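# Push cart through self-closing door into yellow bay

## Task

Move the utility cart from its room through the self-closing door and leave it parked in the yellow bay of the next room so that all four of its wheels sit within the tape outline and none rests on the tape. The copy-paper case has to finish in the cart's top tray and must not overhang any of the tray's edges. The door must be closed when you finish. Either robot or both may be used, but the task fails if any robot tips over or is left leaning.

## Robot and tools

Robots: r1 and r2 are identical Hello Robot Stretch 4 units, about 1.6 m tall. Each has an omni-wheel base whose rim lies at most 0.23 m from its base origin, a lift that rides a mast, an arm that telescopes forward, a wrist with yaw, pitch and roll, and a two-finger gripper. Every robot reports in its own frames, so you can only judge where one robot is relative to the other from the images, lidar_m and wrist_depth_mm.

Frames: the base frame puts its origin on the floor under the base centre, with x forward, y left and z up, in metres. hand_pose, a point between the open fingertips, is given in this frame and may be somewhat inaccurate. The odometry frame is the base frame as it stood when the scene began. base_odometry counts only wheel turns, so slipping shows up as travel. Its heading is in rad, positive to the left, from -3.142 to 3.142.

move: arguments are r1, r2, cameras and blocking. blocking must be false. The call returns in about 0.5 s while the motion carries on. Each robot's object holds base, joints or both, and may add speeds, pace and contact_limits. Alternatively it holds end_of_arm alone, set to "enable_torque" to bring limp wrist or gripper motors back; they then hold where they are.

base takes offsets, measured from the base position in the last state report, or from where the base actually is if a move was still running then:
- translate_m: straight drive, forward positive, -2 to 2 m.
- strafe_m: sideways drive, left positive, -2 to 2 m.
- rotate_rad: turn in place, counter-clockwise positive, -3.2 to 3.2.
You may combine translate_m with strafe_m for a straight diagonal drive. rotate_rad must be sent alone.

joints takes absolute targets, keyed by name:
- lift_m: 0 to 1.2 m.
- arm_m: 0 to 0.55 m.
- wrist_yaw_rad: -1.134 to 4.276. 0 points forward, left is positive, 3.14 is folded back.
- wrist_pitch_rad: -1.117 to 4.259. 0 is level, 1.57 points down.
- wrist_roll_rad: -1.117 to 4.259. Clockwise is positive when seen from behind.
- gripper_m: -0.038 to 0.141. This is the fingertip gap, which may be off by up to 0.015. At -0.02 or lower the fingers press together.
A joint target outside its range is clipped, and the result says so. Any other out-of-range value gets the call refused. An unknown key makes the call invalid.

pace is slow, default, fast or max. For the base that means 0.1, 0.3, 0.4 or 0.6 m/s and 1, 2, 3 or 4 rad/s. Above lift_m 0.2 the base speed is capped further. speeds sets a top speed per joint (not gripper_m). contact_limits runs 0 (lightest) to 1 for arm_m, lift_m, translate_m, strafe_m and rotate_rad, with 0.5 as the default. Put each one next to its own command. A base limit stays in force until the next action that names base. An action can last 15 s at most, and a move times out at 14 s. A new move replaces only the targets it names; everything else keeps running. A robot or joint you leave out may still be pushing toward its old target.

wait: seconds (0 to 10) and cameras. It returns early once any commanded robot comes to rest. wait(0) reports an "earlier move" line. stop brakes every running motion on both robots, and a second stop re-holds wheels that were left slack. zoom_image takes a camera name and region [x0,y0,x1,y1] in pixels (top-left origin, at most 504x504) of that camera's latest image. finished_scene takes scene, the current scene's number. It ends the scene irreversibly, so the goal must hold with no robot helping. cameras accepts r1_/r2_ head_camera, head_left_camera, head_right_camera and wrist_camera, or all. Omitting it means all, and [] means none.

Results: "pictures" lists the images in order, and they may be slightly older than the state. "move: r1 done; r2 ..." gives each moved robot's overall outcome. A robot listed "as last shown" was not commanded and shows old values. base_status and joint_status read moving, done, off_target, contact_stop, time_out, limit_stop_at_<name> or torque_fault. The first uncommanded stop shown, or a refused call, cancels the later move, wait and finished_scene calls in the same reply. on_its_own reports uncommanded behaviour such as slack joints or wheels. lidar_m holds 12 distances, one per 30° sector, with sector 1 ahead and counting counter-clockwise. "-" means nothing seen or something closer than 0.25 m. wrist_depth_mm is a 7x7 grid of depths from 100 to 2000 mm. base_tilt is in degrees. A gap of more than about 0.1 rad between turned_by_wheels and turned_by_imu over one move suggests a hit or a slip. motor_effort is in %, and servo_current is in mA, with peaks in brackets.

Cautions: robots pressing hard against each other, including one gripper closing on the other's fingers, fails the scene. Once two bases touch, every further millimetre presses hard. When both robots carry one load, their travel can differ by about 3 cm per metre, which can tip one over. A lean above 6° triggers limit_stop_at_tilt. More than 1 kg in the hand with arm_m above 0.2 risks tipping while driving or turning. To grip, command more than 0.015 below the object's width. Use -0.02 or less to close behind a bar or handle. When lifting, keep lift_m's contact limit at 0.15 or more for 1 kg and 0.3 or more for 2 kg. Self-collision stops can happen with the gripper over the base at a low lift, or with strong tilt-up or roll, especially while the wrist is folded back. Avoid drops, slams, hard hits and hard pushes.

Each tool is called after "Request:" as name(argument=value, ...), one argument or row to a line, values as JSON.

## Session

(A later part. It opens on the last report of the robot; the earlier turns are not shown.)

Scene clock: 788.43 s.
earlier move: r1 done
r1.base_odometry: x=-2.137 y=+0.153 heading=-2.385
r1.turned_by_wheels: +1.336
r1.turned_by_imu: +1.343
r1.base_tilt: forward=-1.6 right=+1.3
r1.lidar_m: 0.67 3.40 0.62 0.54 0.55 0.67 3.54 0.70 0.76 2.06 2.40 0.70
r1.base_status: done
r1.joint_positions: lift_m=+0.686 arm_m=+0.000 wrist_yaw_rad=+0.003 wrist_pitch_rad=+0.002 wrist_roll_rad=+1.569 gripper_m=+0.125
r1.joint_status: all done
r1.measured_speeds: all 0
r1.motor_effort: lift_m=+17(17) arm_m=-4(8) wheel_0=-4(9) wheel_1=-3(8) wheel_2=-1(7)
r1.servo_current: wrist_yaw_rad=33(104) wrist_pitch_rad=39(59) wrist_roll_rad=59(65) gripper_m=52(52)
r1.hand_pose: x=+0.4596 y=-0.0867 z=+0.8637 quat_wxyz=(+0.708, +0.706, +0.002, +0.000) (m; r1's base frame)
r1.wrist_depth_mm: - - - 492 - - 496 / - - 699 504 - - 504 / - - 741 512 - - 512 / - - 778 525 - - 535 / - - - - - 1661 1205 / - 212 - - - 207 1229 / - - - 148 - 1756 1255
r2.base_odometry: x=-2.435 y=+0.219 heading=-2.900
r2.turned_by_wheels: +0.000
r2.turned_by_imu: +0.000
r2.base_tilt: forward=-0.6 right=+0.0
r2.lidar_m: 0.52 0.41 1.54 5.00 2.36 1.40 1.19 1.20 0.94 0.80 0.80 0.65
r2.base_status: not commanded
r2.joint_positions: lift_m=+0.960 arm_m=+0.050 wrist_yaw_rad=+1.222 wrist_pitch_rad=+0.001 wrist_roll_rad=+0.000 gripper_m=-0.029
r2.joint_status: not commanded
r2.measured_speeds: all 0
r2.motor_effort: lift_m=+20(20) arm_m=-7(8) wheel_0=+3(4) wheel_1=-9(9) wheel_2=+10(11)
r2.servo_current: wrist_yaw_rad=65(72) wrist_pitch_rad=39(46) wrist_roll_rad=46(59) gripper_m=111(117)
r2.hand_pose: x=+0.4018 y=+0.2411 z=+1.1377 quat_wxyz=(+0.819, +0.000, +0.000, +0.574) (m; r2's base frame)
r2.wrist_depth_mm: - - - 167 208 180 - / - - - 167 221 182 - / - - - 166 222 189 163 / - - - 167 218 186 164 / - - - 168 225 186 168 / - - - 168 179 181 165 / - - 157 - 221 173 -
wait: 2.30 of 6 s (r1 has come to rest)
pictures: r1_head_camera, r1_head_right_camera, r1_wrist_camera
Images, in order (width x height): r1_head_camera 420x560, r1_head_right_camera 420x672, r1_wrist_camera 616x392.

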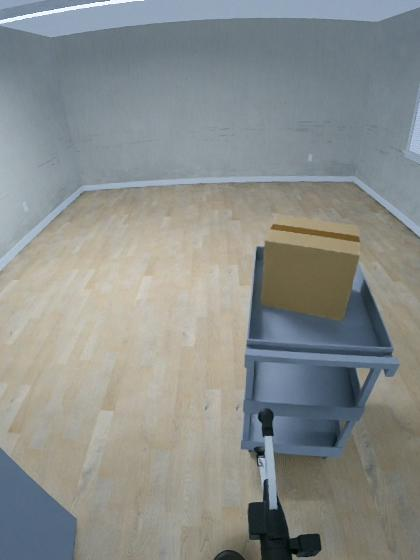

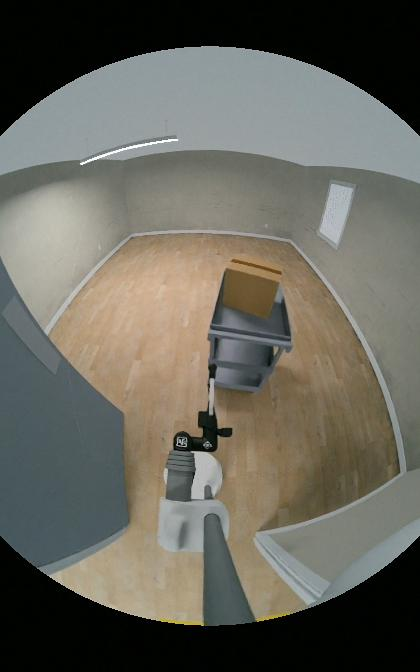

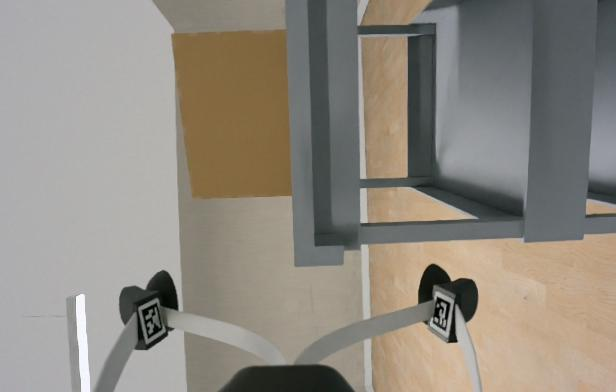

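Request:
move(
  blocking=false,
  r1={"base":{"translate_m":0.18,"strafe_m":-0.17},"joints":{"arm_m":0.05},"pace":"slow"},
  cameras=[],
)

Request:
wait(
  seconds=5,
  cameras=["r1_head_camera","r1_wrist_camera"],
)

Scene clock: 800.10 s.
move: r1 moving
r1.base_odometry: x=-2.150 y=+0.153 heading=-2.385
r1.turned_by_wheels: +0.000
r1.turned_by_imu: -0.001
r1.base_tilt: forward=-1.6 right=+1.3
r1.lidar_m: 0.66 3.45 0.61 0.57 0.56 0.70 3.55 0.72 0.77 2.12 2.42 0.69
r1.base_status: translate_m moving; strafe_m moving
r1.joint_positions: lift_m=+0.686 arm_m=+0.013 wrist_yaw_rad=+0.003 wrist_pitch_rad=+0.002 wrist_roll_rad=+1.569 gripper_m=+0.125
r1.joint_status: arm_m moving
r1.measured_speeds: translate_m=+0.038 strafe_m=-0.034 rotate_rad=+0.000 lift_m=+0.000 arm_m=+0.049 wrist_yaw_rad=+0.000 wrist_pitch_rad=+0.000 wrist_roll_rad=+0.000
r1.motor_effort: lift_m=+17(17) arm_m=+4(6) wheel_0=+4(7) wheel_1=-5(5) wheel_2=-6(6)
r1.servo_current: wrist_yaw_rad=52(65) wrist_pitch_rad=39(52) wrist_roll_rad=52(59) gripper_m=33(46)
r1.hand_pose: x=+0.4721 y=-0.0867 z=+0.8637 quat_wxyz=(+0.708, +0.706, +0.002, +0.000) (m; r1's base frame)
r1.wrist_depth_mm: - - - 473 - - - / - - 683 480 - - 492 / - - 715 488 - - 496 / - - 759 750 - - 508 / - - - - - 1661 1182 / - 213 - - - 206 1281 / - - - 148 - 1808 1281
r2: as last shown
r2.lidar_m: 0.51 0.42 1.55 4.99 2.36 1.36 1.20 1.20 0.91 0.80 0.81 0.66
r2.motor_effort: lift_m=+20(20) arm_m=-7(8) wheel_0=+3(3) wheel_1=-9(9) wheel_2=+11(11)
r2.servo_current: wrist_yaw_rad=59(65) wrist_pitch_rad=39(46) wrist_roll_rad=52(52) gripper_m=98(111)
r2.wrist_depth_mm: - - - 167 206 181 - / - - - 167 220 182 - / - - - 166 221 188 163 / - - - 167 218 185 163 / - - - 167 224 186 168 / - - - 168 179 182 165 / - - 157 - 221 174 -
pictures: none
No camera images: "cameras" was empty.

Scene clock: 803.33 s.
earlier move: r1 done
r1.base_odometry: x=-2.384 y=+0.153 heading=-2.385
r1.turned_by_wheels: +0.000
r1.turned_by_imu: -0.001
r1.base_tilt: forward=-1.6 right=+1.3
r1.lidar_m: 0.49 3.68 0.85 0.75 0.74 0.89 3.77 0.75 1.01 2.15 2.23 0.51
r1.base_status: done
r1.joint_positions: lift_m=+0.686 arm_m=+0.050 wrist_yaw_rad=+0.003 wrist_pitch_rad=+0.002 wrist_roll_rad=+1.569 gripper_m=+0.125
r1.joint_status: all done
r1.measured_speeds: all 0
r1.motor_effort: lift_m=+17(17) arm_m=+4(6) wheel_0=+3(8) wheel_1=-3(7) wheel_2=-3(6)
r1.servo_current: wrist_yaw_rad=59(65) wrist_pitch_rad=39(52) wrist_roll_rad=65(72) gripper_m=46(52)
r1.hand_pose: x=+0.5094 y=-0.0867 z=+0.8637 quat_wxyz=(+0.708, +0.706, +0.002, +0.000) (m; r1's base frame)
r1.wrist_depth_mm: - - - 252 253 1808 - / - - 591 258 258 - - / - 469 462 259 263 - - / - 496 492 209 270 - - / - - 517 214 274 - - / - 213 535 219 193 197 - / - - - 146 287 1756 -
r2.base_odometry: x=-2.435 y=+0.219 heading=-2.900
r2.turned_by_wheels: +0.000
r2.turned_by_imu: +0.000
r2.base_tilt: forward=-0.6 right=+0.0
r2.lidar_m: 0.51 0.41 1.56 5.01 2.35 1.41 1.20 1.18 0.94 0.81 0.82 0.66
r2.base_status: not commanded
r2.joint_positions: lift_m=+0.960 arm_m=+0.050 wrist_yaw_rad=+1.222 wrist_pitch_rad=+0.001 wrist_roll_rad=+0.000 gripper_m=-0.029
r2.joint_status: not commanded
r2.measured_speeds: all 0
r2.motor_effort: lift_m=+20(20) arm_m=-7(8) wheel_0=+3(3) wheel_1=-8(9) wheel_2=+11(11)
r2.servo_current: wrist_yaw_rad=65(72) wrist_pitch_rad=46(46) wrist_roll_rad=46(65) gripper_m=111(117)
r2.hand_pose: x=+0.4018 y=+0.2411 z=+1.1377 quat_wxyz=(+0.819, +0.000, +0.000, +0.574) (m; r2's base frame)
r2.wrist_depth_mm: - - - 167 207 181 - / - - - 167 220 182 - / - - - 166 222 189 163 / - - - 167 218 185 163 / - - - 168 224 186 168 / - - - 169 179 181 164 / - - 157 - 220 174 -
wait: 3.23 of 5 s (r1 has come to rest)
pictures: r1_head_camera, r1_wrist_camera
Images, in order (width x height): r1_head_camera 420x560, r1_wrist_camera 616x392.

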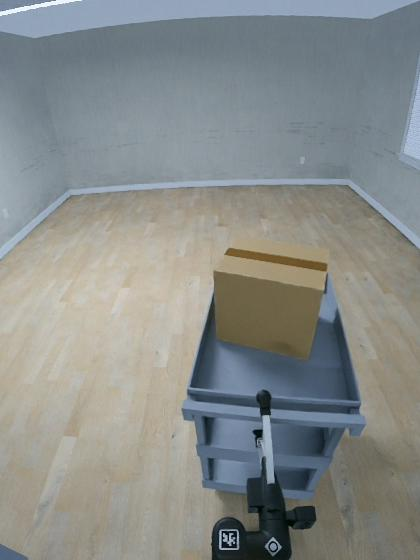

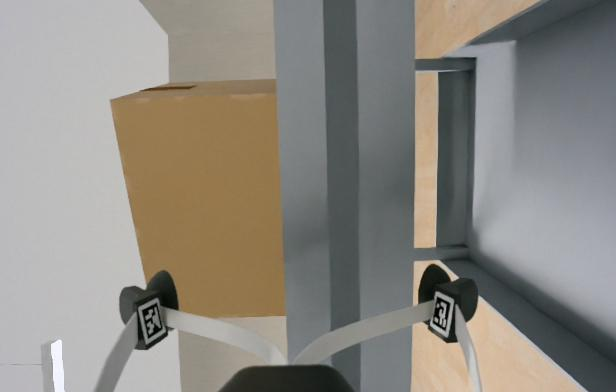

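Request:
move(
  blocking=false,
  r1={"joints":{"arm_m":0.092},"pace":"slow","contact_limits":{"arm_m":0.1}},
  cameras=[],
)

Request:
wait(
  seconds=3,
  cameras=["r1_wrist_camera"],
)

Scene clock: 813.53 s.
move: r1 moving
r1.base_odometry: x=-2.384 y=+0.153 heading=-2.385
r1.turned_by_wheels: +0.000
r1.turned_by_imu: +0.000
r1.base_tilt: forward=-1.6 right=+1.3
r1.lidar_m: 0.48 3.68 0.84 0.74 0.76 0.91 3.74 0.76 1.03 2.16 2.28 0.49
r1.base_status: not commanded
r1.joint_positions: lift_m=+0.686 arm_m=+0.063 wrist_yaw_rad=+0.003 wrist_pitch_rad=+0.002 wrist_roll_rad=+1.569 gripper_m=+0.125
r1.joint_status: arm_m moving
r1.measured_speeds: translate_m=+0.000 strafe_m=+0.000 rotate_rad=+0.000 lift_m=+0.000 arm_m=+0.049 wrist_yaw_rad=+0.000 wrist_pitch_rad=+0.000 wrist_roll_rad=+0.000
r1.motor_effort: lift_m=+17(17) arm_m=+5(6) wheel_0=+3(3) wheel_1=-3(4) wheel_2=-3(3)
r1.servo_current: wrist_yaw_rad=59(59) wrist_pitch_rad=39(52) wrist_roll_rad=59(65) gripper_m=46(46)
r1.contact_limits: arm_m 0.1
r1.hand_pose: x=+0.5221 y=-0.0867 z=+0.8637 quat_wxyz=(+0.708, +0.706, +0.002, +0.000) (m; r1's base frame)
r1.wrist_depth_mm: - - - 243 242 1708 - / - - 554 244 247 - - / - 455 452 249 252 - - / - 488 477 254 257 - - / - - 508 260 263 - - / - 213 525 208 194 197 - / - - - 146 276 1808 -
r2: as last shown
r2.lidar_m: 0.50 0.44 1.53 5.00 2.34 1.38 1.18 1.20 0.94 0.81 0.79 0.66
r2.motor_effort: lift_m=+20(20) arm_m=-7(8) wheel_0=+3(3) wheel_1=-8(9) wheel_2=+10(11)
r2.servo_current: wrist_yaw_rad=52(72) wrist_pitch_rad=46(46) wrist_roll_rad=59(59) gripper_m=117(117)
r2.wrist_depth_mm: - - - 167 207 181 - / - - - 167 220 183 - / - - - 167 222 189 163 / - - - 167 219 185 164 / - - - 168 224 186 168 / - - - 168 179 182 165 / - - 157 - 220 174 -
pictures: none
No camera images: "cameras" was empty.

Scene clock: 814.60 s.
earlier move: r1 done
r1.base_odometry: x=-2.384 y=+0.153 heading=-2.385
r1.turned_by_wheels: +0.000
r1.turned_by_imu: +0.000
r1.base_tilt: forward=-1.6 right=+1.3
r1.lidar_m: 0.50 3.68 0.84 0.74 0.75 0.94 3.75 0.74 1.02 2.16 2.26 0.48
r1.base_status: not commanded
r1.joint_positions: lift_m=+0.686 arm_m=+0.092 wrist_yaw_rad=+0.003 wrist_pitch_rad=+0.002 wrist_roll_rad=+1.569 gripper_m=+0.125
r1.joint_status: all done
r1.measured_speeds: all 0
r1.motor_effort: lift_m=+17(17) arm_m=+5(6) wheel_0=+3(4) wheel_1=-3(4) wheel_2=-3(3)
r1.servo_current: wrist_yaw_rad=52(65) wrist_pitch_rad=46(52) wrist_roll_rad=59(72) gripper_m=46(46)
r1.contact_limits: arm_m 0.1
r1.hand_pose: x=+0.5514 y=-0.0867 z=+0.8637 quat_wxyz=(+0.708, +0.706, +0.002, +0.000) (m; r1's base frame)
r1.wrist_depth_mm: - - - 211 213 - - / - - 413 160 218 - - / - 427 424 221 223 - - / - 452 445 167 228 - - / - 477 480 170 232 - - / - 213 496 174 236 196 - / - - - 139 244 1708 -
r2.base_odometry: x=-2.435 y=+0.219 heading=-2.900
r2.turned_by_wheels: +0.000
r2.turned_by_imu: +0.000
r2.base_tilt: forward=-0.7 right=+0.0
r2.lidar_m: 0.51 0.42 1.55 4.99 2.33 1.38 1.20 1.19 0.94 0.81 0.82 0.66
r2.base_status: not commanded
r2.joint_positions: lift_m=+0.960 arm_m=+0.050 wrist_yaw_rad=+1.222 wrist_pitch_rad=+0.001 wrist_roll_rad=+0.000 gripper_m=-0.029
r2.joint_status: not commanded
r2.measured_speeds: all 0
r2.motor_effort: lift_m=+20(20) arm_m=-7(8) wheel_0=+3(3) wheel_1=-8(9) wheel_2=+11(11)
r2.servo_current: wrist_yaw_rad=52(72) wrist_pitch_rad=39(46) wrist_roll_rad=46(59) gripper_m=117(117)
r2.hand_pose: x=+0.4018 y=+0.2411 z=+1.1377 quat_wxyz=(+0.819, +0.000, +0.000, +0.574) (m; r2's base frame)
r2.wrist_depth_mm: - - - 167 207 180 - / - - - 167 221 182 - / - - - 167 222 189 163 / - - - 167 219 185 164 / - - - 168 225 185 168 / - - - 168 179 182 165 / - - 157 - 221 174 -
wait: 1.07 of 3 s (r1 has come to rest)
pictures: r1_wrist_camera
Images, in order (width x height): r1_wrist_camera 616x392.

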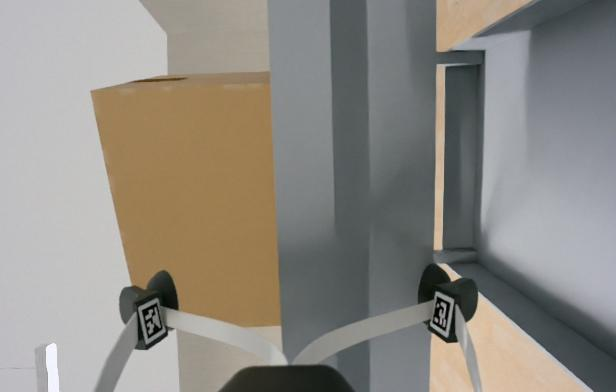

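Request:
move(
  blocking=false,
  r1={"joints":{"gripper_m":-0.033}},
  cameras=[],
)

Request:
wait(
  seconds=3,
  cameras=["r1_wrist_camera"],
)

Request:
move(
  blocking=false,
  r1={"base":{"translate_m":-0.45,"strafe_m":0.07},"pace":"slow"},
  cameras=[],
)

Request:
wait(
  seconds=7,
  cameras=["r1_head_camera","r1_head_left_camera","r1_head_right_camera","r1_wrist_camera"],
)

Scene clock: 823.23 s.
move: r1 moving
r1.base_odometry: x=-2.384 y=+0.153 heading=-2.385
r1.turned_by_wheels: +0.000
r1.turned_by_imu: +0.000
r1.base_tilt: forward=-1.6 right=+1.3
r1.lidar_m: 0.50 3.69 0.86 0.75 0.75 0.90 3.74 0.75 1.03 2.17 2.24 0.49
r1.base_status: not commanded
r1.joint_positions: lift_m=+0.686 arm_m=+0.092 wrist_yaw_rad=+0.003 wrist_pitch_rad=+0.002 wrist_roll_rad=+1.569 gripper_m=+0.112
r1.joint_status: gripper_m moving
r1.measured_speeds: all 0
r1.motor_effort: lift_m=+17(17) arm_m=+5(5) wheel_0=+3(4) wheel_1=-3(4) wheel_2=-3(3)
r1.servo_current: wrist_yaw_rad=39(52) wrist_pitch_rad=46(46) wrist_roll_rad=52(59) gripper_m=85(85)
r1.contact_limits: arm_m 0.1
r1.hand_pose: x=+0.5514 y=-0.0867 z=+0.8637 quat_wxyz=(+0.708, +0.706, +0.002, +0.000) (m; r1's base frame)
r1.wrist_depth_mm: - - - 211 214 - - / - - 415 159 219 - - / - 424 424 222 224 - - / - 445 449 167 228 - - / - 480 477 170 232 - - / - 488 492 173 236 200 - / - - - 143 243 1808 -
r2: as last shown
r2.base_tilt: forward=-0.6 right=+0.0
r2.lidar_m: 0.49 0.43 1.55 5.00 2.35 1.37 1.17 1.21 0.89 0.80 0.80 0.64
r2.motor_effort: lift_m=+20(20) arm_m=-7(8) wheel_0=+3(3) wheel_1=-9(9) wheel_2=+11(11)
r2.servo_current: wrist_yaw_rad=59(72) wrist_pitch_rad=39(46) wrist_roll_rad=59(59) gripper_m=104(117)
r2.wrist_depth_mm: - - - 167 207 181 - / - - - 167 220 183 - / - - - 166 222 189 163 / - - - 167 219 185 163 / - - - 168 224 186 167 / - - - 169 179 181 165 / - - 157 - 220 174 -
pictures: none
No camera images: "cameras" was empty.

Scene clock: 825.03 s.
earlier move: r1 done
r1.base_odometry: x=-2.385 y=+0.153 heading=-2.385
r1.turned_by_wheels: +0.000
r1.turned_by_imu: +0.000
r1.base_tilt: forward=-1.6 right=+1.3
r1.lidar_m: 0.48 3.67 0.86 0.75 0.76 0.91 3.74 0.77 1.03 2.16 2.25 0.51
r1.base_status: not commanded
r1.joint_positions: lift_m=+0.686 arm_m=+0.092 wrist_yaw_rad=+0.002 wrist_pitch_rad=+0.007 wrist_roll_rad=+1.569 gripper_m=-0.032
r1.joint_status: all done
r1.measured_speeds: all 0
r1.motor_effort: lift_m=+17(17) arm_m=-4(5) wheel_0=+0(4) wheel_1=-2(4) wheel_2=-1(3)
r1.servo_current: wrist_yaw_rad=33(65) wrist_pitch_rad=59(85) wrist_roll_rad=52(65) gripper_m=78(208)
r1.contact_limits: arm_m 0.1
r1.hand_pose: x=+0.5515 y=-0.0869 z=+0.8622 quat_wxyz=(+0.708, +0.706, +0.003, -0.002) (m; r1's base frame)
r1.wrist_depth_mm: - - - 214 216 1576 - / - - - 161 220 - - / - 421 421 164 224 - - / - 439 442 167 229 - - / - 466 466 170 234 - - / - 500 206 192 182 1661 - / - 155 - 156 241 144 -
r2.base_odometry: x=-2.435 y=+0.219 heading=-2.900
r2.turned_by_wheels: +0.000
r2.turned_by_imu: +0.000
r2.base_tilt: forward=-0.6 right=+0.0
r2.lidar_m: 0.49 0.42 1.56 5.00 2.34 1.41 1.19 1.20 0.92 0.80 0.82 0.64
r2.base_status: not commanded
r2.joint_positions: lift_m=+0.960 arm_m=+0.050 wrist_yaw_rad=+1.222 wrist_pitch_rad=+0.001 wrist_roll_rad=+0.000 gripper_m=-0.029
r2.joint_status: not commanded
r2.measured_speeds: all 0
r2.motor_effort: lift_m=+20(20) arm_m=-7(8) wheel_0=+3(3) wheel_1=-8(9) wheel_2=+11(11)
r2.servo_current: wrist_yaw_rad=39(72) wrist_pitch_rad=33(52) wrist_roll_rad=46(65) gripper_m=111(117)
r2.hand_pose: x=+0.4018 y=+0.2411 z=+1.1377 quat_wxyz=(+0.819, +0.000, +0.000, +0.574) (m; r2's base frame)
r2.wrist_depth_mm: - - - 167 207 180 - / - - - 167 221 182 - / - - - 166 222 188 163 / - - - 167 218 185 163 / - - - 168 225 185 168 / - - - 168 179 182 165 / - - 157 - 220 173 -
wait: 1.80 of 3 s (r1 has come to rest)
pictures: r1_wrist_camera
Images, in order (width x height): r1_wrist_camera 616x392.

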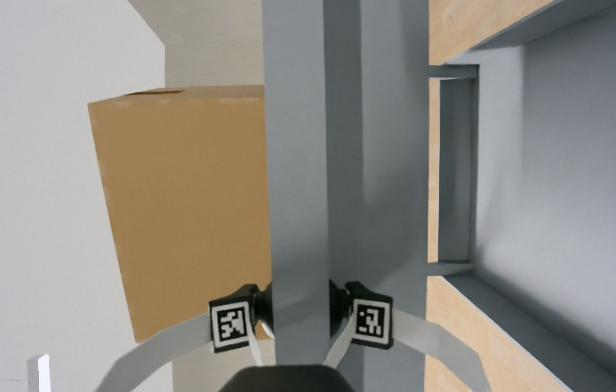

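Scene clock: 825.53 s.
move: r1 moving
r1.base_odometry: x=-2.374 y=+0.160 heading=-2.385
r1.turned_by_wheels: +0.000
r1.turned_by_imu: +0.000
r1.base_tilt: forward=-1.6 right=+1.3
r1.lidar_m: 0.48 3.67 0.85 0.74 0.75 0.91 3.74 0.75 0.99 2.17 2.23 0.51
r1.base_status: translate_m moving; strafe_m moving
r1.joint_positions: lift_m=+0.686 arm_m=+0.092 wrist_yaw_rad=+0.002 wrist_pitch_rad=+0.007 wrist_roll_rad=+1.569 gripper_m=-0.032
r1.joint_status: not commanded
r1.measured_speeds: translate_m=-0.050 strafe_m=+0.008 rotate_rad=+0.001 lift_m=+0.000 arm_m=+0.000 wrist_yaw_rad=+0.000 wrist_pitch_rad=+0.000 wrist_roll_rad=+0.000
r1.motor_effort: lift_m=+17(17) arm_m=-4(4) wheel_0=-10(12) wheel_1=-6(8) wheel_2=+9(9)
r1.servo_current: wrist_yaw_rad=59(59) wrist_pitch_rad=46(52) wrist_roll_rad=46(59) gripper_m=72(78)
r1.contact_limits: arm_m 0.1
r1.hand_pose: x=+0.5515 y=-0.0869 z=+0.8622 quat_wxyz=(+0.708, +0.706, +0.003, -0.002) (m; r1's base frame)
r1.wrist_depth_mm: - - - 215 218 1576 - / - - - 162 220 - - / - 424 424 166 225 - - / - 445 445 167 229 - - / - 469 469 171 233 - - / - 504 187 193 181 768 - / - 155 - 154 241 135 -
r2: as last shown
r2.base_tilt: forward=-0.7 right=+0.0
r2.lidar_m: 0.48 0.43 1.52 4.98 2.34 1.38 1.18 1.20 0.92 0.80 0.80 0.67
r2.servo_current: wrist_yaw_rad=59(72) wrist_pitch_rad=39(39) wrist_roll_rad=52(59) gripper_m=104(111)
r2.wrist_depth_mm: - - - 167 208 181 - / - - - 167 220 182 - / - - - 167 222 187 163 / - - - 167 219 185 164 / - - - 168 226 186 168 / - - - 168 179 182 165 / - - 158 - 221 173 -
pictures: none
No camera images: "cameras" was empty.

Scene clock: 830.87 s.
earlier move: r1 done
r1.base_odometry: x=-2.010 y=+0.411 heading=-2.384
r1.turned_by_wheels: +0.001
r1.turned_by_imu: +0.003
r1.base_tilt: forward=-1.6 right=+1.2
r1.lidar_m: 0.48 3.56 0.69 0.60 0.61 3.32 3.24 0.55 0.47 1.06 2.32 0.52
r1.base_status: done
r1.joint_positions: lift_m=+0.686 arm_m=+0.092 wrist_yaw_rad=+0.005 wrist_pitch_rad=+0.007 wrist_roll_rad=+1.569 gripper_m=-0.032
r1.joint_status: not commanded
r1.measured_speeds: all 0
r1.motor_effort: lift_m=+17(17) arm_m=-4(4) wheel_0=+1(13) wheel_1=-1(8) wheel_2=+6(11)
r1.servo_current: wrist_yaw_rad=59(78) wrist_pitch_rad=52(59) wrist_roll_rad=46(72) gripper_m=78(85)
r1.contact_limits: arm_m 0.1
r1.hand_pose: x=+0.5517 y=-0.0860 z=+0.8622 quat_wxyz=(+0.708, +0.706, +0.004, -0.001) (m; r1's base frame)
r1.wrist_depth_mm: - - - - 225 1661 - / - - - - 228 - - / - 424 427 169 230 - - / - 442 445 170 231 - - / - 462 462 231 233 - - / - 488 205 193 183 - - / - 488 - 155 237 144 -
r2.base_odometry: x=-2.435 y=+0.219 heading=-2.900
r2.turned_by_wheels: +0.000
r2.turned_by_imu: +0.001
r2.base_tilt: forward=-0.6 right=+0.0
r2.lidar_m: 0.50 0.42 4.19 4.99 2.36 1.36 1.20 1.19 0.96 0.81 0.81 0.64
r2.base_status: not commanded
r2.joint_positions: lift_m=+0.960 arm_m=+0.050 wrist_yaw_rad=+1.222 wrist_pitch_rad=+0.001 wrist_roll_rad=+0.000 gripper_m=-0.029
r2.joint_status: not commanded
r2.measured_speeds: all 0
r2.motor_effort: lift_m=+20(20) arm_m=-7(8) wheel_0=+3(4) wheel_1=-9(9) wheel_2=+11(11)
r2.servo_current: wrist_yaw_rad=39(72) wrist_pitch_rad=33(46) wrist_roll_rad=39(65) gripper_m=104(117)
r2.hand_pose: x=+0.4019 y=+0.2411 z=+1.1377 quat_wxyz=(+0.819, +0.000, +0.000, +0.574) (m; r2's base frame)
r2.wrist_depth_mm: - - - 167 207 181 - / - - - 167 220 182 - / - - - 167 223 189 163 / - - - 167 218 185 164 / - - - 168 225 186 168 / - - - 169 179 182 165 / - - 157 - 221 173 -
wait: 5.33 of 7 s (r1 has come to rest)
pictures: r1_head_camera, r1_head_left_camera, r1_head_right_camera, r1_wrist_camera
Images, in order (width x height): r1_head_camera 420x560, r1_head_left_camera 420x672, r1_head_right_camera 420x672, r1_wrist_camera 616x392.

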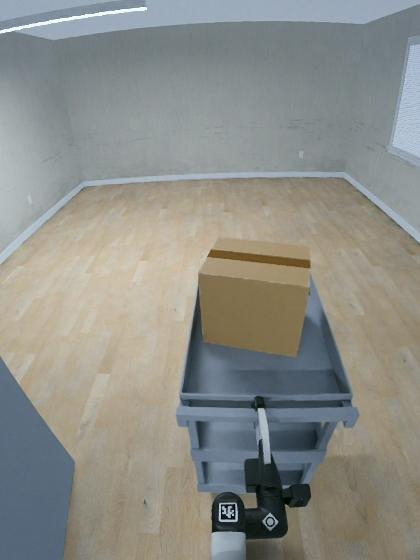

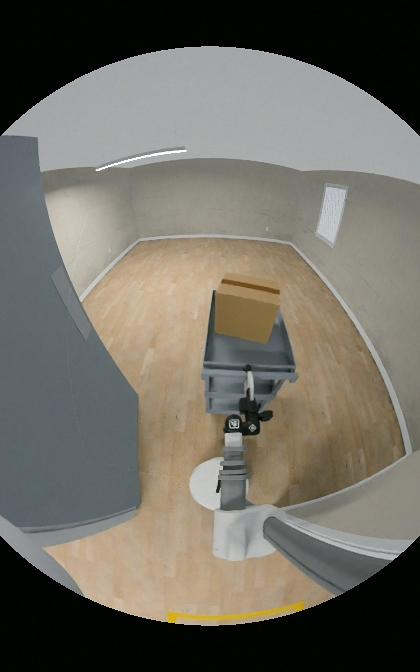

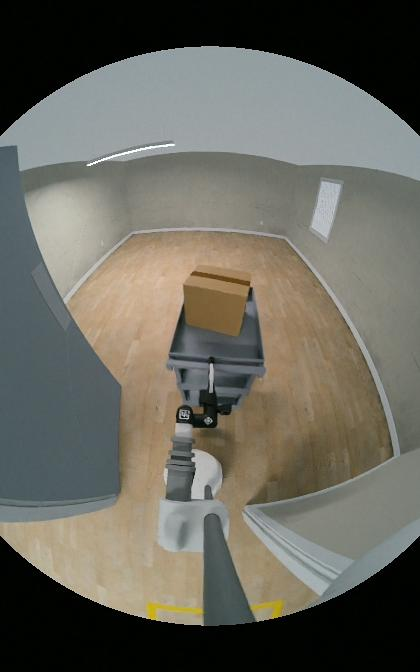

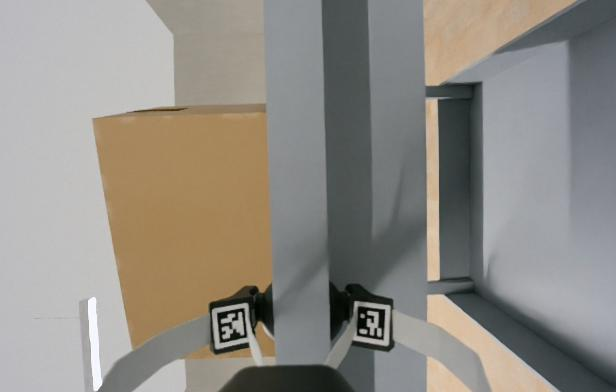

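Request:
move(
  blocking=false,
  r1={"base":{"translate_m":-0.5,"strafe_m":0.06},"pace":"slow"},
  cameras=[],
)

Request:
wait(
  seconds=7,
  cameras=["r1_head_left_camera","r1_head_right_camera","r1_head_camera"],
)

Scene clock: 846.83 s.
move: r1 moving
r1.base_odometry: x=-1.999 y=+0.419 heading=-2.384
r1.turned_by_wheels: +0.000
r1.turned_by_imu: +0.000
r1.base_tilt: forward=-1.5 right=+1.3
r1.lidar_m: 0.47 3.57 0.67 0.58 0.60 3.34 3.25 3.33 0.46 1.01 2.34 0.52
r1.base_status: translate_m moving; strafe_m moving
r1.joint_positions: lift_m=+0.686 arm_m=+0.092 wrist_yaw_rad=+0.005 wrist_pitch_rad=+0.007 wrist_roll_rad=+1.569 gripper_m=-0.032
r1.joint_status: not commanded
r1.measured_speeds: translate_m=-0.048 strafe_m=+0.006 rotate_rad=+0.000 lift_m=+0.000 arm_m=+0.000 wrist_yaw_rad=+0.000 wrist_pitch_rad=+0.000 wrist_roll_rad=+0.000
r1.motor_effort: lift_m=+17(17) arm_m=-3(4) wheel_0=-4(6) wheel_1=-4(5) wheel_2=+11(14)
r1.servo_current: wrist_yaw_rad=65(78) wrist_pitch_rad=52(59) wrist_roll_rad=52(78) gripper_m=72(78)
r1.contact_limits: arm_m 0.1
r1.hand_pose: x=+0.5517 y=-0.0860 z=+0.8622 quat_wxyz=(+0.708, +0.706, +0.004, -0.001) (m; r1's base frame)
r1.wrist_depth_mm: - - - - 226 1661 - / - - - - 228 - - / - 424 424 169 229 - - / - 439 445 170 232 - - / - 462 459 232 235 - - / - 488 206 193 183 - - / - 496 - 154 238 144 -
r2: as last shown
r2.turned_by_imu: +0.000
r2.lidar_m: 0.49 0.41 4.18 5.00 2.34 1.37 1.18 1.20 0.94 0.79 0.80 0.63
r2.motor_effort: lift_m=+20(20) arm_m=-7(8) wheel_0=+3(3) wheel_1=-9(9) wheel_2=+11(11)
r2.servo_current: wrist_yaw_rad=46(65) wrist_pitch_rad=39(46) wrist_roll_rad=46(59) gripper_m=104(111)
r2.wrist_depth_mm: - - - 167 207 181 - / - - - 167 220 182 - / - - - 166 221 189 163 / - - - 167 219 185 164 / - - - 167 224 186 168 / - - - 169 178 182 165 / - - 157 - 220 174 -
pictures: none
No camera images: "cameras" was empty.

Scene clock: 852.63 s.
earlier move: r1 done
r1.base_odometry: x=-1.605 y=+0.711 heading=-2.384
r1.turned_by_wheels: +0.000
r1.turned_by_imu: +0.003
r1.base_tilt: forward=-1.6 right=+1.3
r1.lidar_m: 0.48 0.83 0.54 0.56 2.54 2.82 2.71 2.83 2.42 0.45 0.43 0.50
r1.base_status: done
r1.joint_positions: lift_m=+0.686 arm_m=+0.092 wrist_yaw_rad=+0.005 wrist_pitch_rad=+0.007 wrist_roll_rad=+1.569 gripper_m=-0.032
r1.joint_status: not commanded
r1.measured_speeds: all 0
r1.motor_effort: lift_m=+17(17) arm_m=-4(4) wheel_0=+0(6) wheel_1=-2(5) wheel_2=+6(14)
r1.servo_current: wrist_yaw_rad=52(78) wrist_pitch_rad=46(65) wrist_roll_rad=39(78) gripper_m=78(85)
r1.contact_limits: arm_m 0.1
r1.hand_pose: x=+0.5517 y=-0.0859 z=+0.8622 quat_wxyz=(+0.708, +0.706, +0.004, -0.001) (m; r1's base frame)
r1.wrist_depth_mm: - - - 232 234 1618 - / - - - - 234 1661 - / - 433 433 173 235 - - / - 436 445 173 235 - - / - 455 462 233 235 - - / - 469 207 193 183 - - / - 484 492 156 236 144 -
r2.base_odometry: x=-2.435 y=+0.219 heading=-2.900
r2.turned_by_wheels: +0.000
r2.turned_by_imu: +0.001
r2.base_tilt: forward=-0.6 right=+0.0
r2.lidar_m: 0.50 0.41 4.18 5.01 2.31 1.38 1.20 1.21 0.94 0.80 0.79 0.65
r2.base_status: not commanded
r2.joint_positions: lift_m=+0.960 arm_m=+0.050 wrist_yaw_rad=+1.222 wrist_pitch_rad=+0.001 wrist_roll_rad=+0.000 gripper_m=-0.029
r2.joint_status: not commanded
r2.measured_speeds: all 0
r2.motor_effort: lift_m=+20(20) arm_m=-7(8) wheel_0=+3(4) wheel_1=-8(9) wheel_2=+10(11)
r2.servo_current: wrist_yaw_rad=52(72) wrist_pitch_rad=39(52) wrist_roll_rad=46(59) gripper_m=111(117)
r2.hand_pose: x=+0.4019 y=+0.2411 z=+1.1377 quat_wxyz=(+0.819, +0.000, +0.000, +0.574) (m; r2's base frame)
r2.wrist_depth_mm: - - - 167 208 181 - / - - - 167 220 182 - / - - - 166 221 189 163 / - - - 167 218 185 164 / - - - 167 224 186 168 / - - - 169 179 182 165 / - - 157 - 221 174 -
wait: 5.80 of 7 s (r1 has come to rest)
pictures: r1_head_camera, r1_head_left_camera, r1_head_right_camera
Images, in order (width x height): r1_head_camera 420x560, r1_head_left_camera 420x672, r1_head_right_camera 420x672.

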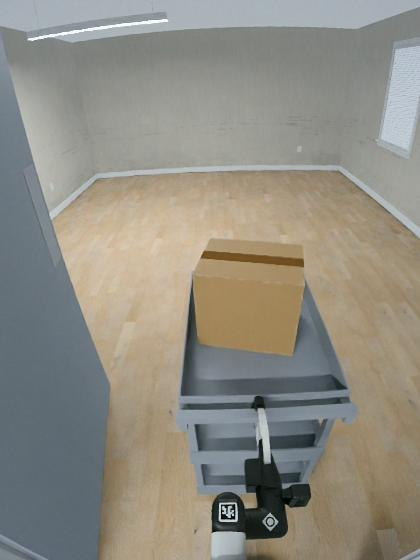

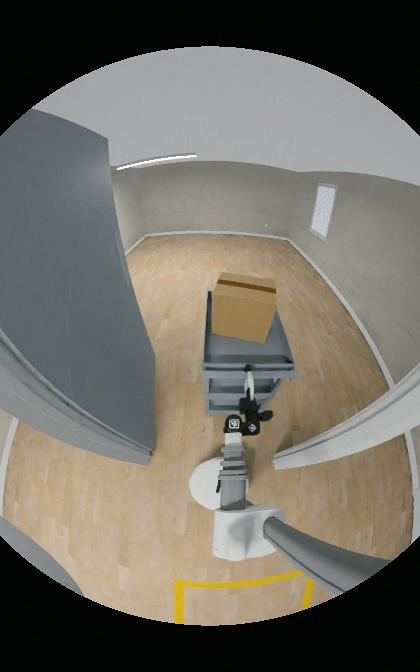

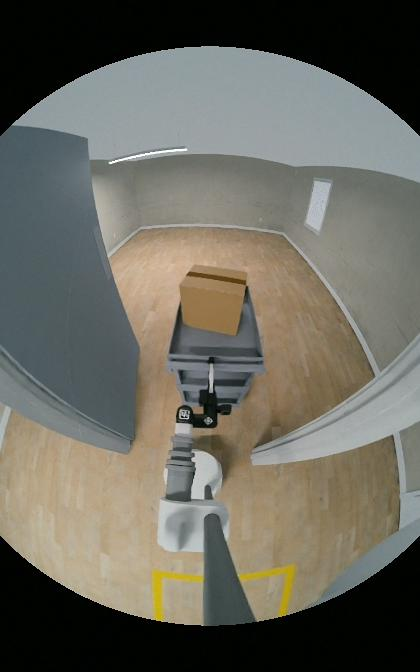

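Request:
move(
  blocking=false,
  r1={"base":{"translate_m":-0.5,"strafe_m":0.03},"pace":"slow"},
  cameras=[],
)

Request:
wait(
  seconds=7,
  cameras=["r1_head_left_camera","r1_head_right_camera","r1_head_camera"],
)

Scene clock: 864.47 s.
move: r1 moving
r1.base_odometry: x=-1.596 y=+0.719 heading=-2.384
r1.turned_by_wheels: +0.000
r1.turned_by_imu: +0.000
r1.base_tilt: forward=-1.6 right=+1.3
r1.lidar_m: 0.48 0.83 0.56 0.56 2.51 2.82 2.70 2.81 2.42 0.46 0.44 0.50
r1.base_status: translate_m moving; strafe_m moving
r1.joint_positions: lift_m=+0.686 arm_m=+0.092 wrist_yaw_rad=+0.005 wrist_pitch_rad=+0.007 wrist_roll_rad=+1.569 gripper_m=-0.032
r1.joint_status: not commanded
r1.measured_speeds: translate_m=-0.048 strafe_m=+0.003 rotate_rad=+0.003 lift_m=+0.000 arm_m=+0.000 wrist_yaw_rad=+0.000 wrist_pitch_rad=+0.000 wrist_roll_rad=+0.000
r1.motor_effort: lift_m=+17(17) arm_m=-4(4) wheel_0=-1(4) wheel_1=-4(6) wheel_2=+10(13)
r1.servo_current: wrist_yaw_rad=59(72) wrist_pitch_rad=52(59) wrist_roll_rad=46(65) gripper_m=72(78)
r1.contact_limits: arm_m 0.1
r1.hand_pose: x=+0.5517 y=-0.0859 z=+0.8622 quat_wxyz=(+0.708, +0.706, +0.004, -0.001) (m; r1's base frame)
r1.wrist_depth_mm: - - - 233 233 1708 - / - - - - 234 1661 - / - 430 430 174 235 - - / - 436 445 173 235 - - / - 459 455 234 235 - - / - 473 209 193 183 - - / - 477 488 155 236 145 -
r2: as last shown
r2.turned_by_imu: +0.000
r2.lidar_m: 0.48 0.43 4.18 4.99 2.33 1.41 1.21 1.20 0.92 0.81 0.81 0.63
r2.motor_effort: lift_m=+20(20) arm_m=-7(8) wheel_0=+3(3) wheel_1=-9(9) wheel_2=+11(11)
r2.servo_current: wrist_yaw_rad=72(72) wrist_pitch_rad=39(39) wrist_roll_rad=39(52) gripper_m=104(111)
r2.wrist_depth_mm: - - - 167 207 181 - / - - - 167 221 182 - / - - - 167 222 188 163 / - - - 167 218 185 163 / - - - 168 225 186 168 / - - - 168 179 182 165 / - - 157 - 220 174 -
pictures: none
No camera images: "cameras" was empty.

Scene clock: 870.27 s.
earlier move: r1 done
r1.base_odometry: x=-1.222 y=+1.033 heading=-2.384
r1.turned_by_wheels: +0.000
r1.turned_by_imu: +0.003
r1.base_tilt: forward=-1.6 right=+1.3
r1.lidar_m: 0.48 0.76 0.81 2.29 2.48 2.28 2.21 2.33 2.41 2.28 0.83 0.54
r1.base_status: done
r1.joint_positions: lift_m=+0.686 arm_m=+0.092 wrist_yaw_rad=+0.006 wrist_pitch_rad=+0.007 wrist_roll_rad=+1.569 gripper_m=-0.032
r1.joint_status: not commanded
r1.measured_speeds: all 0
r1.motor_effort: lift_m=+17(17) arm_m=-4(4) wheel_0=+1(4) wheel_1=-2(6) wheel_2=+8(13)
r1.servo_current: wrist_yaw_rad=72(78) wrist_pitch_rad=52(59) wrist_roll_rad=52(72) gripper_m=72(85)
r1.contact_limits: arm_m 0.1
r1.hand_pose: x=+0.5518 y=-0.0858 z=+0.8622 quat_wxyz=(+0.708, +0.706, +0.005, -0.001) (m; r1's base frame)
r1.wrist_depth_mm: - - - 247 248 1708 1160 / - - - 244 245 1808 - / - - - 181 242 - - / - 442 445 237 240 - - / - 449 452 176 236 - - / - 462 206 192 184 - - / - 154 469 156 230 - -
r2.base_odometry: x=-2.435 y=+0.219 heading=-2.900
r2.turned_by_wheels: +0.000
r2.turned_by_imu: +0.001
r2.base_tilt: forward=-0.6 right=+0.0
r2.lidar_m: 0.50 0.41 4.20 4.98 2.33 1.39 1.19 1.21 0.93 0.80 0.80 0.66
r2.base_status: not commanded
r2.joint_positions: lift_m=+0.960 arm_m=+0.050 wrist_yaw_rad=+1.222 wrist_pitch_rad=+0.001 wrist_roll_rad=+0.000 gripper_m=-0.029
r2.joint_status: not commanded
r2.measured_speeds: all 0
r2.motor_effort: lift_m=+20(20) arm_m=-7(8) wheel_0=+3(3) wheel_1=-9(9) wheel_2=+11(11)
r2.servo_current: wrist_yaw_rad=46(72) wrist_pitch_rad=39(46) wrist_roll_rad=39(65) gripper_m=104(117)
r2.hand_pose: x=+0.4019 y=+0.2411 z=+1.1377 quat_wxyz=(+0.819, +0.000, +0.000, +0.574) (m; r2's base frame)
r2.wrist_depth_mm: - - - 167 207 181 - / - - - 167 221 182 - / - - - 166 222 189 163 / - - - 167 218 185 163 / - - - 168 225 185 168 / - - - 168 179 182 165 / - - 157 - 221 174 -
wait: 5.80 of 7 s (r1 has come to rest)
pictures: r1_head_camera, r1_head_left_camera, r1_head_right_camera
Images, in order (width x height): r1_head_camera 420x560, r1_head_left_camera 420x672, r1_head_right_camera 420x672.

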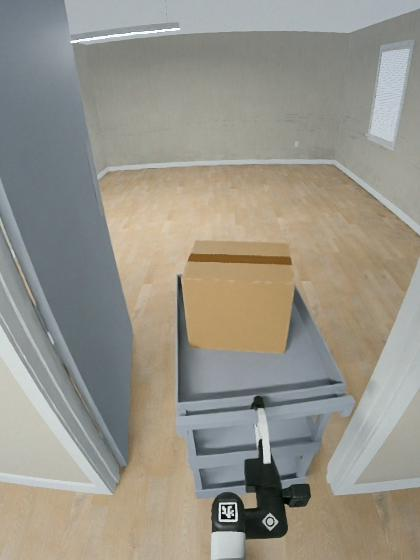

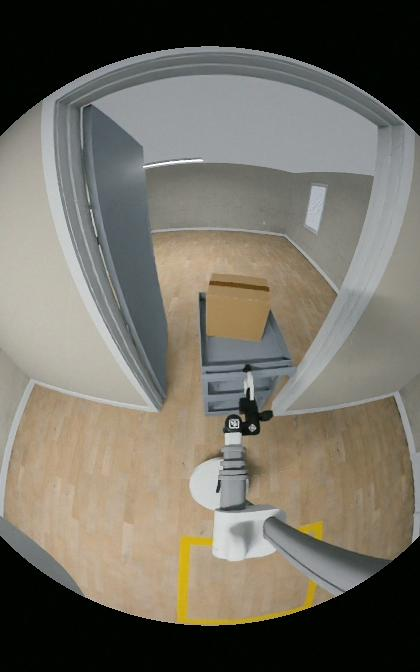

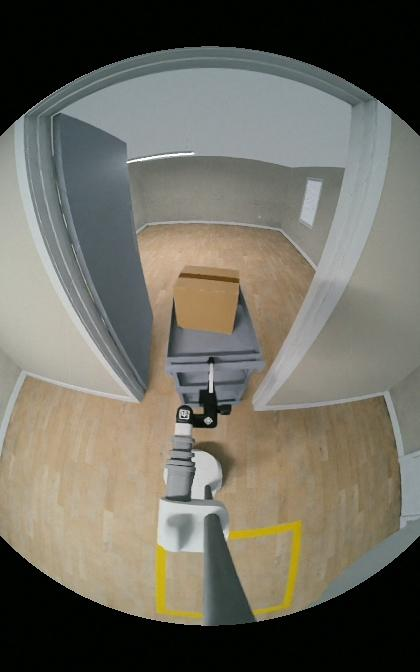

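Request:
move(
  blocking=false,
  r1={"base":{"translate_m":-0.5,"strafe_m":-0.06},"pace":"slow"},
  cameras=[],
)

Request:
wait(
  seconds=7,
  cameras=["r1_head_left_camera","r1_head_right_camera","r1_head_camera"],
)

Scene clock: 888.87 s.
move: r1 moving
r1.base_odometry: x=-1.214 y=+1.043 heading=-2.383
r1.turned_by_wheels: +0.001
r1.turned_by_imu: +0.001
r1.base_tilt: forward=-1.6 right=+1.2
r1.lidar_m: 0.46 0.79 0.83 2.31 2.49 2.32 2.19 2.30 2.43 2.33 0.84 0.54
r1.base_status: translate_m moving; strafe_m moving
r1.joint_positions: lift_m=+0.686 arm_m=+0.092 wrist_yaw_rad=+0.006 wrist_pitch_rad=+0.007 wrist_roll_rad=+1.569 gripper_m=-0.032
r1.joint_status: not commanded
r1.measured_speeds: translate_m=-0.048 strafe_m=-0.006 rotate_rad=+0.002 lift_m=+0.000 arm_m=+0.000 wrist_yaw_rad=+0.000 wrist_pitch_rad=+0.000 wrist_roll_rad=+0.000
r1.motor_effort: lift_m=+17(17) arm_m=-4(4) wheel_0=+0(3) wheel_1=-4(6) wheel_2=+10(13)
r1.servo_current: wrist_yaw_rad=52(72) wrist_pitch_rad=52(59) wrist_roll_rad=52(59) gripper_m=72(78)
r1.contact_limits: arm_m 0.1
r1.hand_pose: x=+0.5518 y=-0.0858 z=+0.8622 quat_wxyz=(+0.708, +0.706, +0.005, -0.001) (m; r1's base frame)
r1.wrist_depth_mm: - - - 247 249 1708 1205 / - - - 244 246 1863 - / - - - 181 243 - - / - 442 442 238 239 - - / - 449 452 177 237 - - / - 459 208 195 185 - - / - 155 469 156 229 - -
r2: as last shown
r2.turned_by_imu: +0.000
r2.lidar_m: 0.51 0.42 4.21 4.97 2.33 1.39 1.19 1.20 0.91 0.78 0.81 0.66
r2.motor_effort: lift_m=+20(20) arm_m=-7(8) wheel_0=+3(3) wheel_1=-8(9) wheel_2=+11(11)
r2.servo_current: wrist_yaw_rad=59(72) wrist_pitch_rad=39(39) wrist_roll_rad=46(59) gripper_m=111(111)
r2.wrist_depth_mm: - - - 167 207 181 - / - - - 167 220 182 - / - - - 166 222 188 163 / - - - 167 218 185 163 / - - - 168 224 185 168 / - - - 168 178 182 165 / - - 157 - 221 174 -
pictures: none
No camera images: "cameras" was empty.

Scene clock: 894.67 s.
earlier move: r1 done
r1.base_odometry: x=-0.900 y=+1.420 heading=-2.383
r1.turned_by_wheels: +0.000
r1.turned_by_imu: +0.003
r1.base_tilt: forward=-1.6 right=+1.3
r1.lidar_m: 0.43 0.51 1.53 2.44 2.42 1.79 1.71 1.81 2.36 2.27 1.54 0.55
r1.base_status: done
r1.joint_positions: lift_m=+0.686 arm_m=+0.092 wrist_yaw_rad=+0.006 wrist_pitch_rad=+0.007 wrist_roll_rad=+1.569 gripper_m=-0.032
r1.joint_status: not commanded
r1.measured_speeds: all 0
r1.motor_effort: lift_m=+17(17) arm_m=-4(4) wheel_0=+1(5) wheel_1=-3(6) wheel_2=+7(15)
r1.servo_current: wrist_yaw_rad=52(78) wrist_pitch_rad=46(59) wrist_roll_rad=59(72) gripper_m=72(85)
r1.contact_limits: arm_m 0.1
r1.hand_pose: x=+0.5519 y=-0.0855 z=+0.8622 quat_wxyz=(+0.708, +0.706, +0.005, +0.000) (m; r1's base frame)
r1.wrist_depth_mm: - - - - 307 312 312 / - - - - 285 1661 1182 / - - - - 265 1863 - / - - - 254 253 - - / - 449 445 236 240 - - / - 442 439 193 183 - - / - 154 433 165 219 134 -
r2.base_odometry: x=-2.435 y=+0.219 heading=-2.900
r2.turned_by_wheels: +0.000
r2.turned_by_imu: +0.001
r2.base_tilt: forward=-0.6 right=+0.0
r2.lidar_m: 0.51 0.42 4.18 5.00 2.31 1.38 1.20 1.19 0.90 0.81 0.81 0.66
r2.base_status: not commanded
r2.joint_positions: lift_m=+0.960 arm_m=+0.050 wrist_yaw_rad=+1.222 wrist_pitch_rad=+0.001 wrist_roll_rad=+0.000 gripper_m=-0.029
r2.joint_status: not commanded
r2.measured_speeds: all 0
r2.motor_effort: lift_m=+20(20) arm_m=-7(8) wheel_0=+3(4) wheel_1=-9(9) wheel_2=+11(11)
r2.servo_current: wrist_yaw_rad=52(72) wrist_pitch_rad=46(46) wrist_roll_rad=52(59) gripper_m=117(117)
r2.hand_pose: x=+0.4019 y=+0.2411 z=+1.1377 quat_wxyz=(+0.819, +0.000, +0.000, +0.574) (m; r2's base frame)
r2.wrist_depth_mm: - - - 167 205 181 - / - - - 167 220 182 - / - - - 167 223 189 163 / - - - 167 218 185 164 / - - - 168 225 185 168 / - - - 168 179 182 165 / - - 156 - 220 174 -
wait: 5.80 of 7 s (r1 has come to rest)
pictures: r1_head_camera, r1_head_left_camera, r1_head_right_camera
Images, in order (width x height): r1_head_camera 420x560, r1_head_left_camera 420x672, r1_head_right_camera 420x672.

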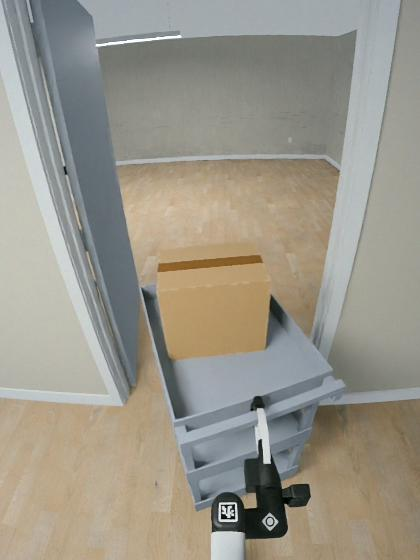

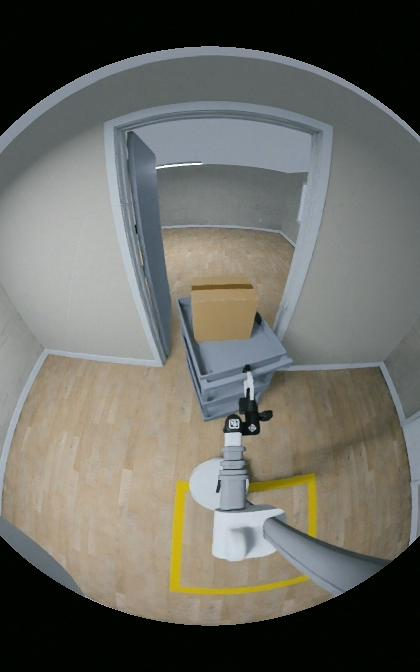

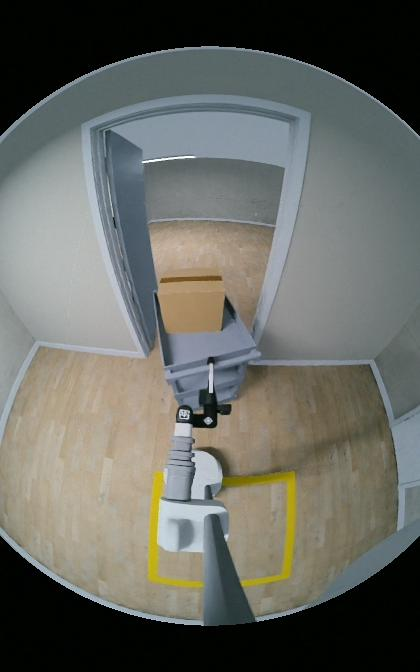

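Request:
move(
  blocking=false,
  r1={"base":{"translate_m":-0.31,"strafe_m":0.02},"joints":{"wrist_yaw_rad":-0.35},"speeds":{"wrist_yaw_rad":0.11},"pace":"slow"},
  cameras=[],
)

Request:
wait(
  seconds=7,
  cameras=["r1_head_left_camera","r1_head_right_camera","r1_head_camera"],
)

Scene clock: 916.37 s.
move: r1 moving
r1.base_odometry: x=-0.890 y=+1.428 heading=-2.382
r1.turned_by_wheels: +0.001
r1.turned_by_imu: +0.001
r1.base_tilt: forward=-1.5 right=+1.3
r1.lidar_m: 0.43 0.55 1.56 2.44 2.41 1.77 1.68 1.79 2.34 2.25 1.53 0.56
r1.base_status: translate_m moving; strafe_m moving
r1.joint_positions: lift_m=+0.686 arm_m=+0.092 wrist_yaw_rad=-0.020 wrist_pitch_rad=+0.007 wrist_roll_rad=+1.569 gripper_m=-0.032
r1.joint_status: wrist_yaw_rad moving
r1.measured_speeds: translate_m=-0.049 strafe_m=+0.003 rotate_rad=+0.003 lift_m=+0.000 arm_m=+0.000 wrist_yaw_rad=-0.101 wrist_pitch_rad=+0.000 wrist_roll_rad=+0.000
r1.motor_effort: lift_m=+17(17) arm_m=-4(4) wheel_0=-1(2) wheel_1=-3(6) wheel_2=+14(14)
r1.servo_current: wrist_yaw_rad=221(221) wrist_pitch_rad=59(59) wrist_roll_rad=59(59) gripper_m=65(78)
r1.contact_limits: arm_m 0.1
r1.hand_pose: x=+0.5495 y=-0.0932 z=+0.8622 quat_wxyz=(+0.708, +0.706, -0.005, -0.010) (m; r1's base frame)
r1.wrist_depth_mm: - - - - 307 314 319 / - - - 216 287 1756 1281 / - - - - 268 1808 - / - - - 256 255 854 - / - 449 452 238 241 - - / - 439 442 193 185 - - / - 155 183 156 219 - -
r2: as last shown
r2.turned_by_imu: +0.000
r2.base_tilt: forward=-0.6 right=+0.1
r2.lidar_m: 0.51 0.39 4.17 5.01 2.34 1.37 1.19 1.19 0.94 0.80 0.81 0.64
r2.motor_effort: lift_m=+20(20) arm_m=-7(7) wheel_0=+3(3) wheel_1=-9(9) wheel_2=+11(11)
r2.servo_current: wrist_yaw_rad=46(59) wrist_pitch_rad=46(46) wrist_roll_rad=65(65) gripper_m=104(111)
r2.wrist_depth_mm: - - - 167 206 181 - / - - - 167 220 182 - / - - - 167 222 189 163 / - - - 167 218 185 164 / - - - 168 225 186 168 / - - - 168 179 182 165 / - - 157 - 221 173 -
pictures: none
No camera images: "cameras" was empty.

Scene clock: 920.27 s.
earlier move: r1 done
r1.base_odometry: x=-0.662 y=+1.619 heading=-2.384
r1.turned_by_wheels: -0.002
r1.turned_by_imu: +0.000
r1.base_tilt: forward=-1.6 right=+1.3
r1.lidar_m: 0.34 0.62 1.94 2.42 2.01 1.46 1.38 1.49 2.04 2.27 1.95 0.50
r1.base_status: done
r1.joint_positions: lift_m=+0.686 arm_m=+0.092 wrist_yaw_rad=-0.347 wrist_pitch_rad=+0.007 wrist_roll_rad=+1.569 gripper_m=-0.032
r1.joint_status: all done
r1.measured_speeds: all 0
r1.motor_effort: lift_m=+17(17) arm_m=-4(4) wheel_0=-6(8) wheel_1=-1(6) wheel_2=+2(15)
r1.servo_current: wrist_yaw_rad=46(254) wrist_pitch_rad=46(59) wrist_roll_rad=52(78) gripper_m=59(85)
r1.contact_limits: arm_m 0.1
r1.hand_pose: x=+0.5043 y=-0.1804 z=+0.8622 quat_wxyz=(+0.697, +0.696, -0.119, -0.125) (m; r1's base frame)
r1.wrist_depth_mm: - - - - - 1397 1182 / - - - - - 1336 1160 / - - - - 399 402 402 / - - - - 315 - - / - - - - 257 1661 - / - - - 163 181 1756 - / - 413 397 133 197 131 -
r2.base_odometry: x=-2.435 y=+0.219 heading=-2.900
r2.turned_by_wheels: +0.000
r2.turned_by_imu: +0.001
r2.base_tilt: forward=-0.6 right=+0.0
r2.lidar_m: 0.50 0.42 4.18 5.01 2.32 1.38 1.17 1.22 0.95 0.81 0.81 0.65
r2.base_status: not commanded
r2.joint_positions: lift_m=+0.960 arm_m=+0.050 wrist_yaw_rad=+1.222 wrist_pitch_rad=+0.001 wrist_roll_rad=+0.000 gripper_m=-0.029
r2.joint_status: not commanded
r2.measured_speeds: all 0
r2.motor_effort: lift_m=+20(20) arm_m=-7(8) wheel_0=+3(3) wheel_1=-9(9) wheel_2=+11(11)
r2.servo_current: wrist_yaw_rad=59(72) wrist_pitch_rad=39(46) wrist_roll_rad=46(65) gripper_m=111(117)
r2.hand_pose: x=+0.4019 y=+0.2411 z=+1.1377 quat_wxyz=(+0.819, +0.000, +0.000, +0.574) (m; r2's base frame)
r2.wrist_depth_mm: - - - 167 207 181 - / - - - 167 220 183 - / - - - 167 223 188 163 / - - - 167 219 185 164 / - - - 168 225 186 168 / - - - 168 179 181 165 / - - 157 - 221 173 -
wait: 3.90 of 7 s (r1 has come to rest)
pictures: r1_head_camera, r1_head_left_camera, r1_head_right_camera
Images, in order (width x height): r1_head_camera 420x560, r1_head_left_camera 420x672, r1_head_right_camera 420x672.

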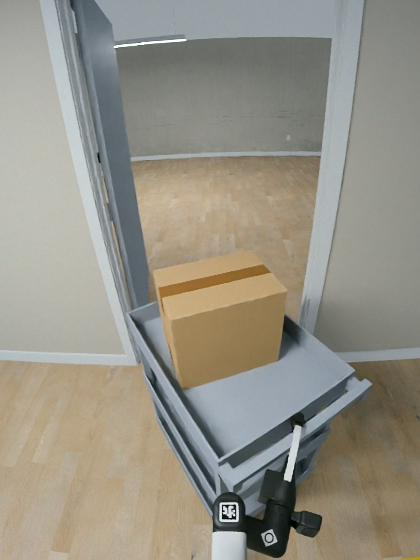

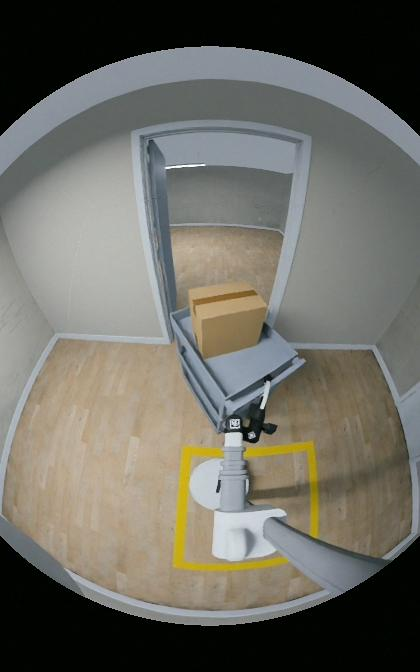

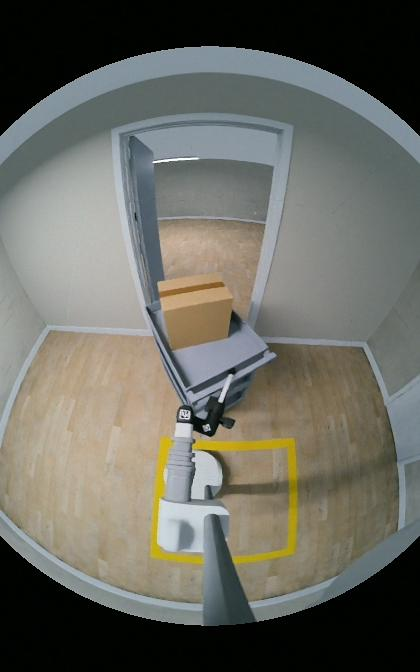

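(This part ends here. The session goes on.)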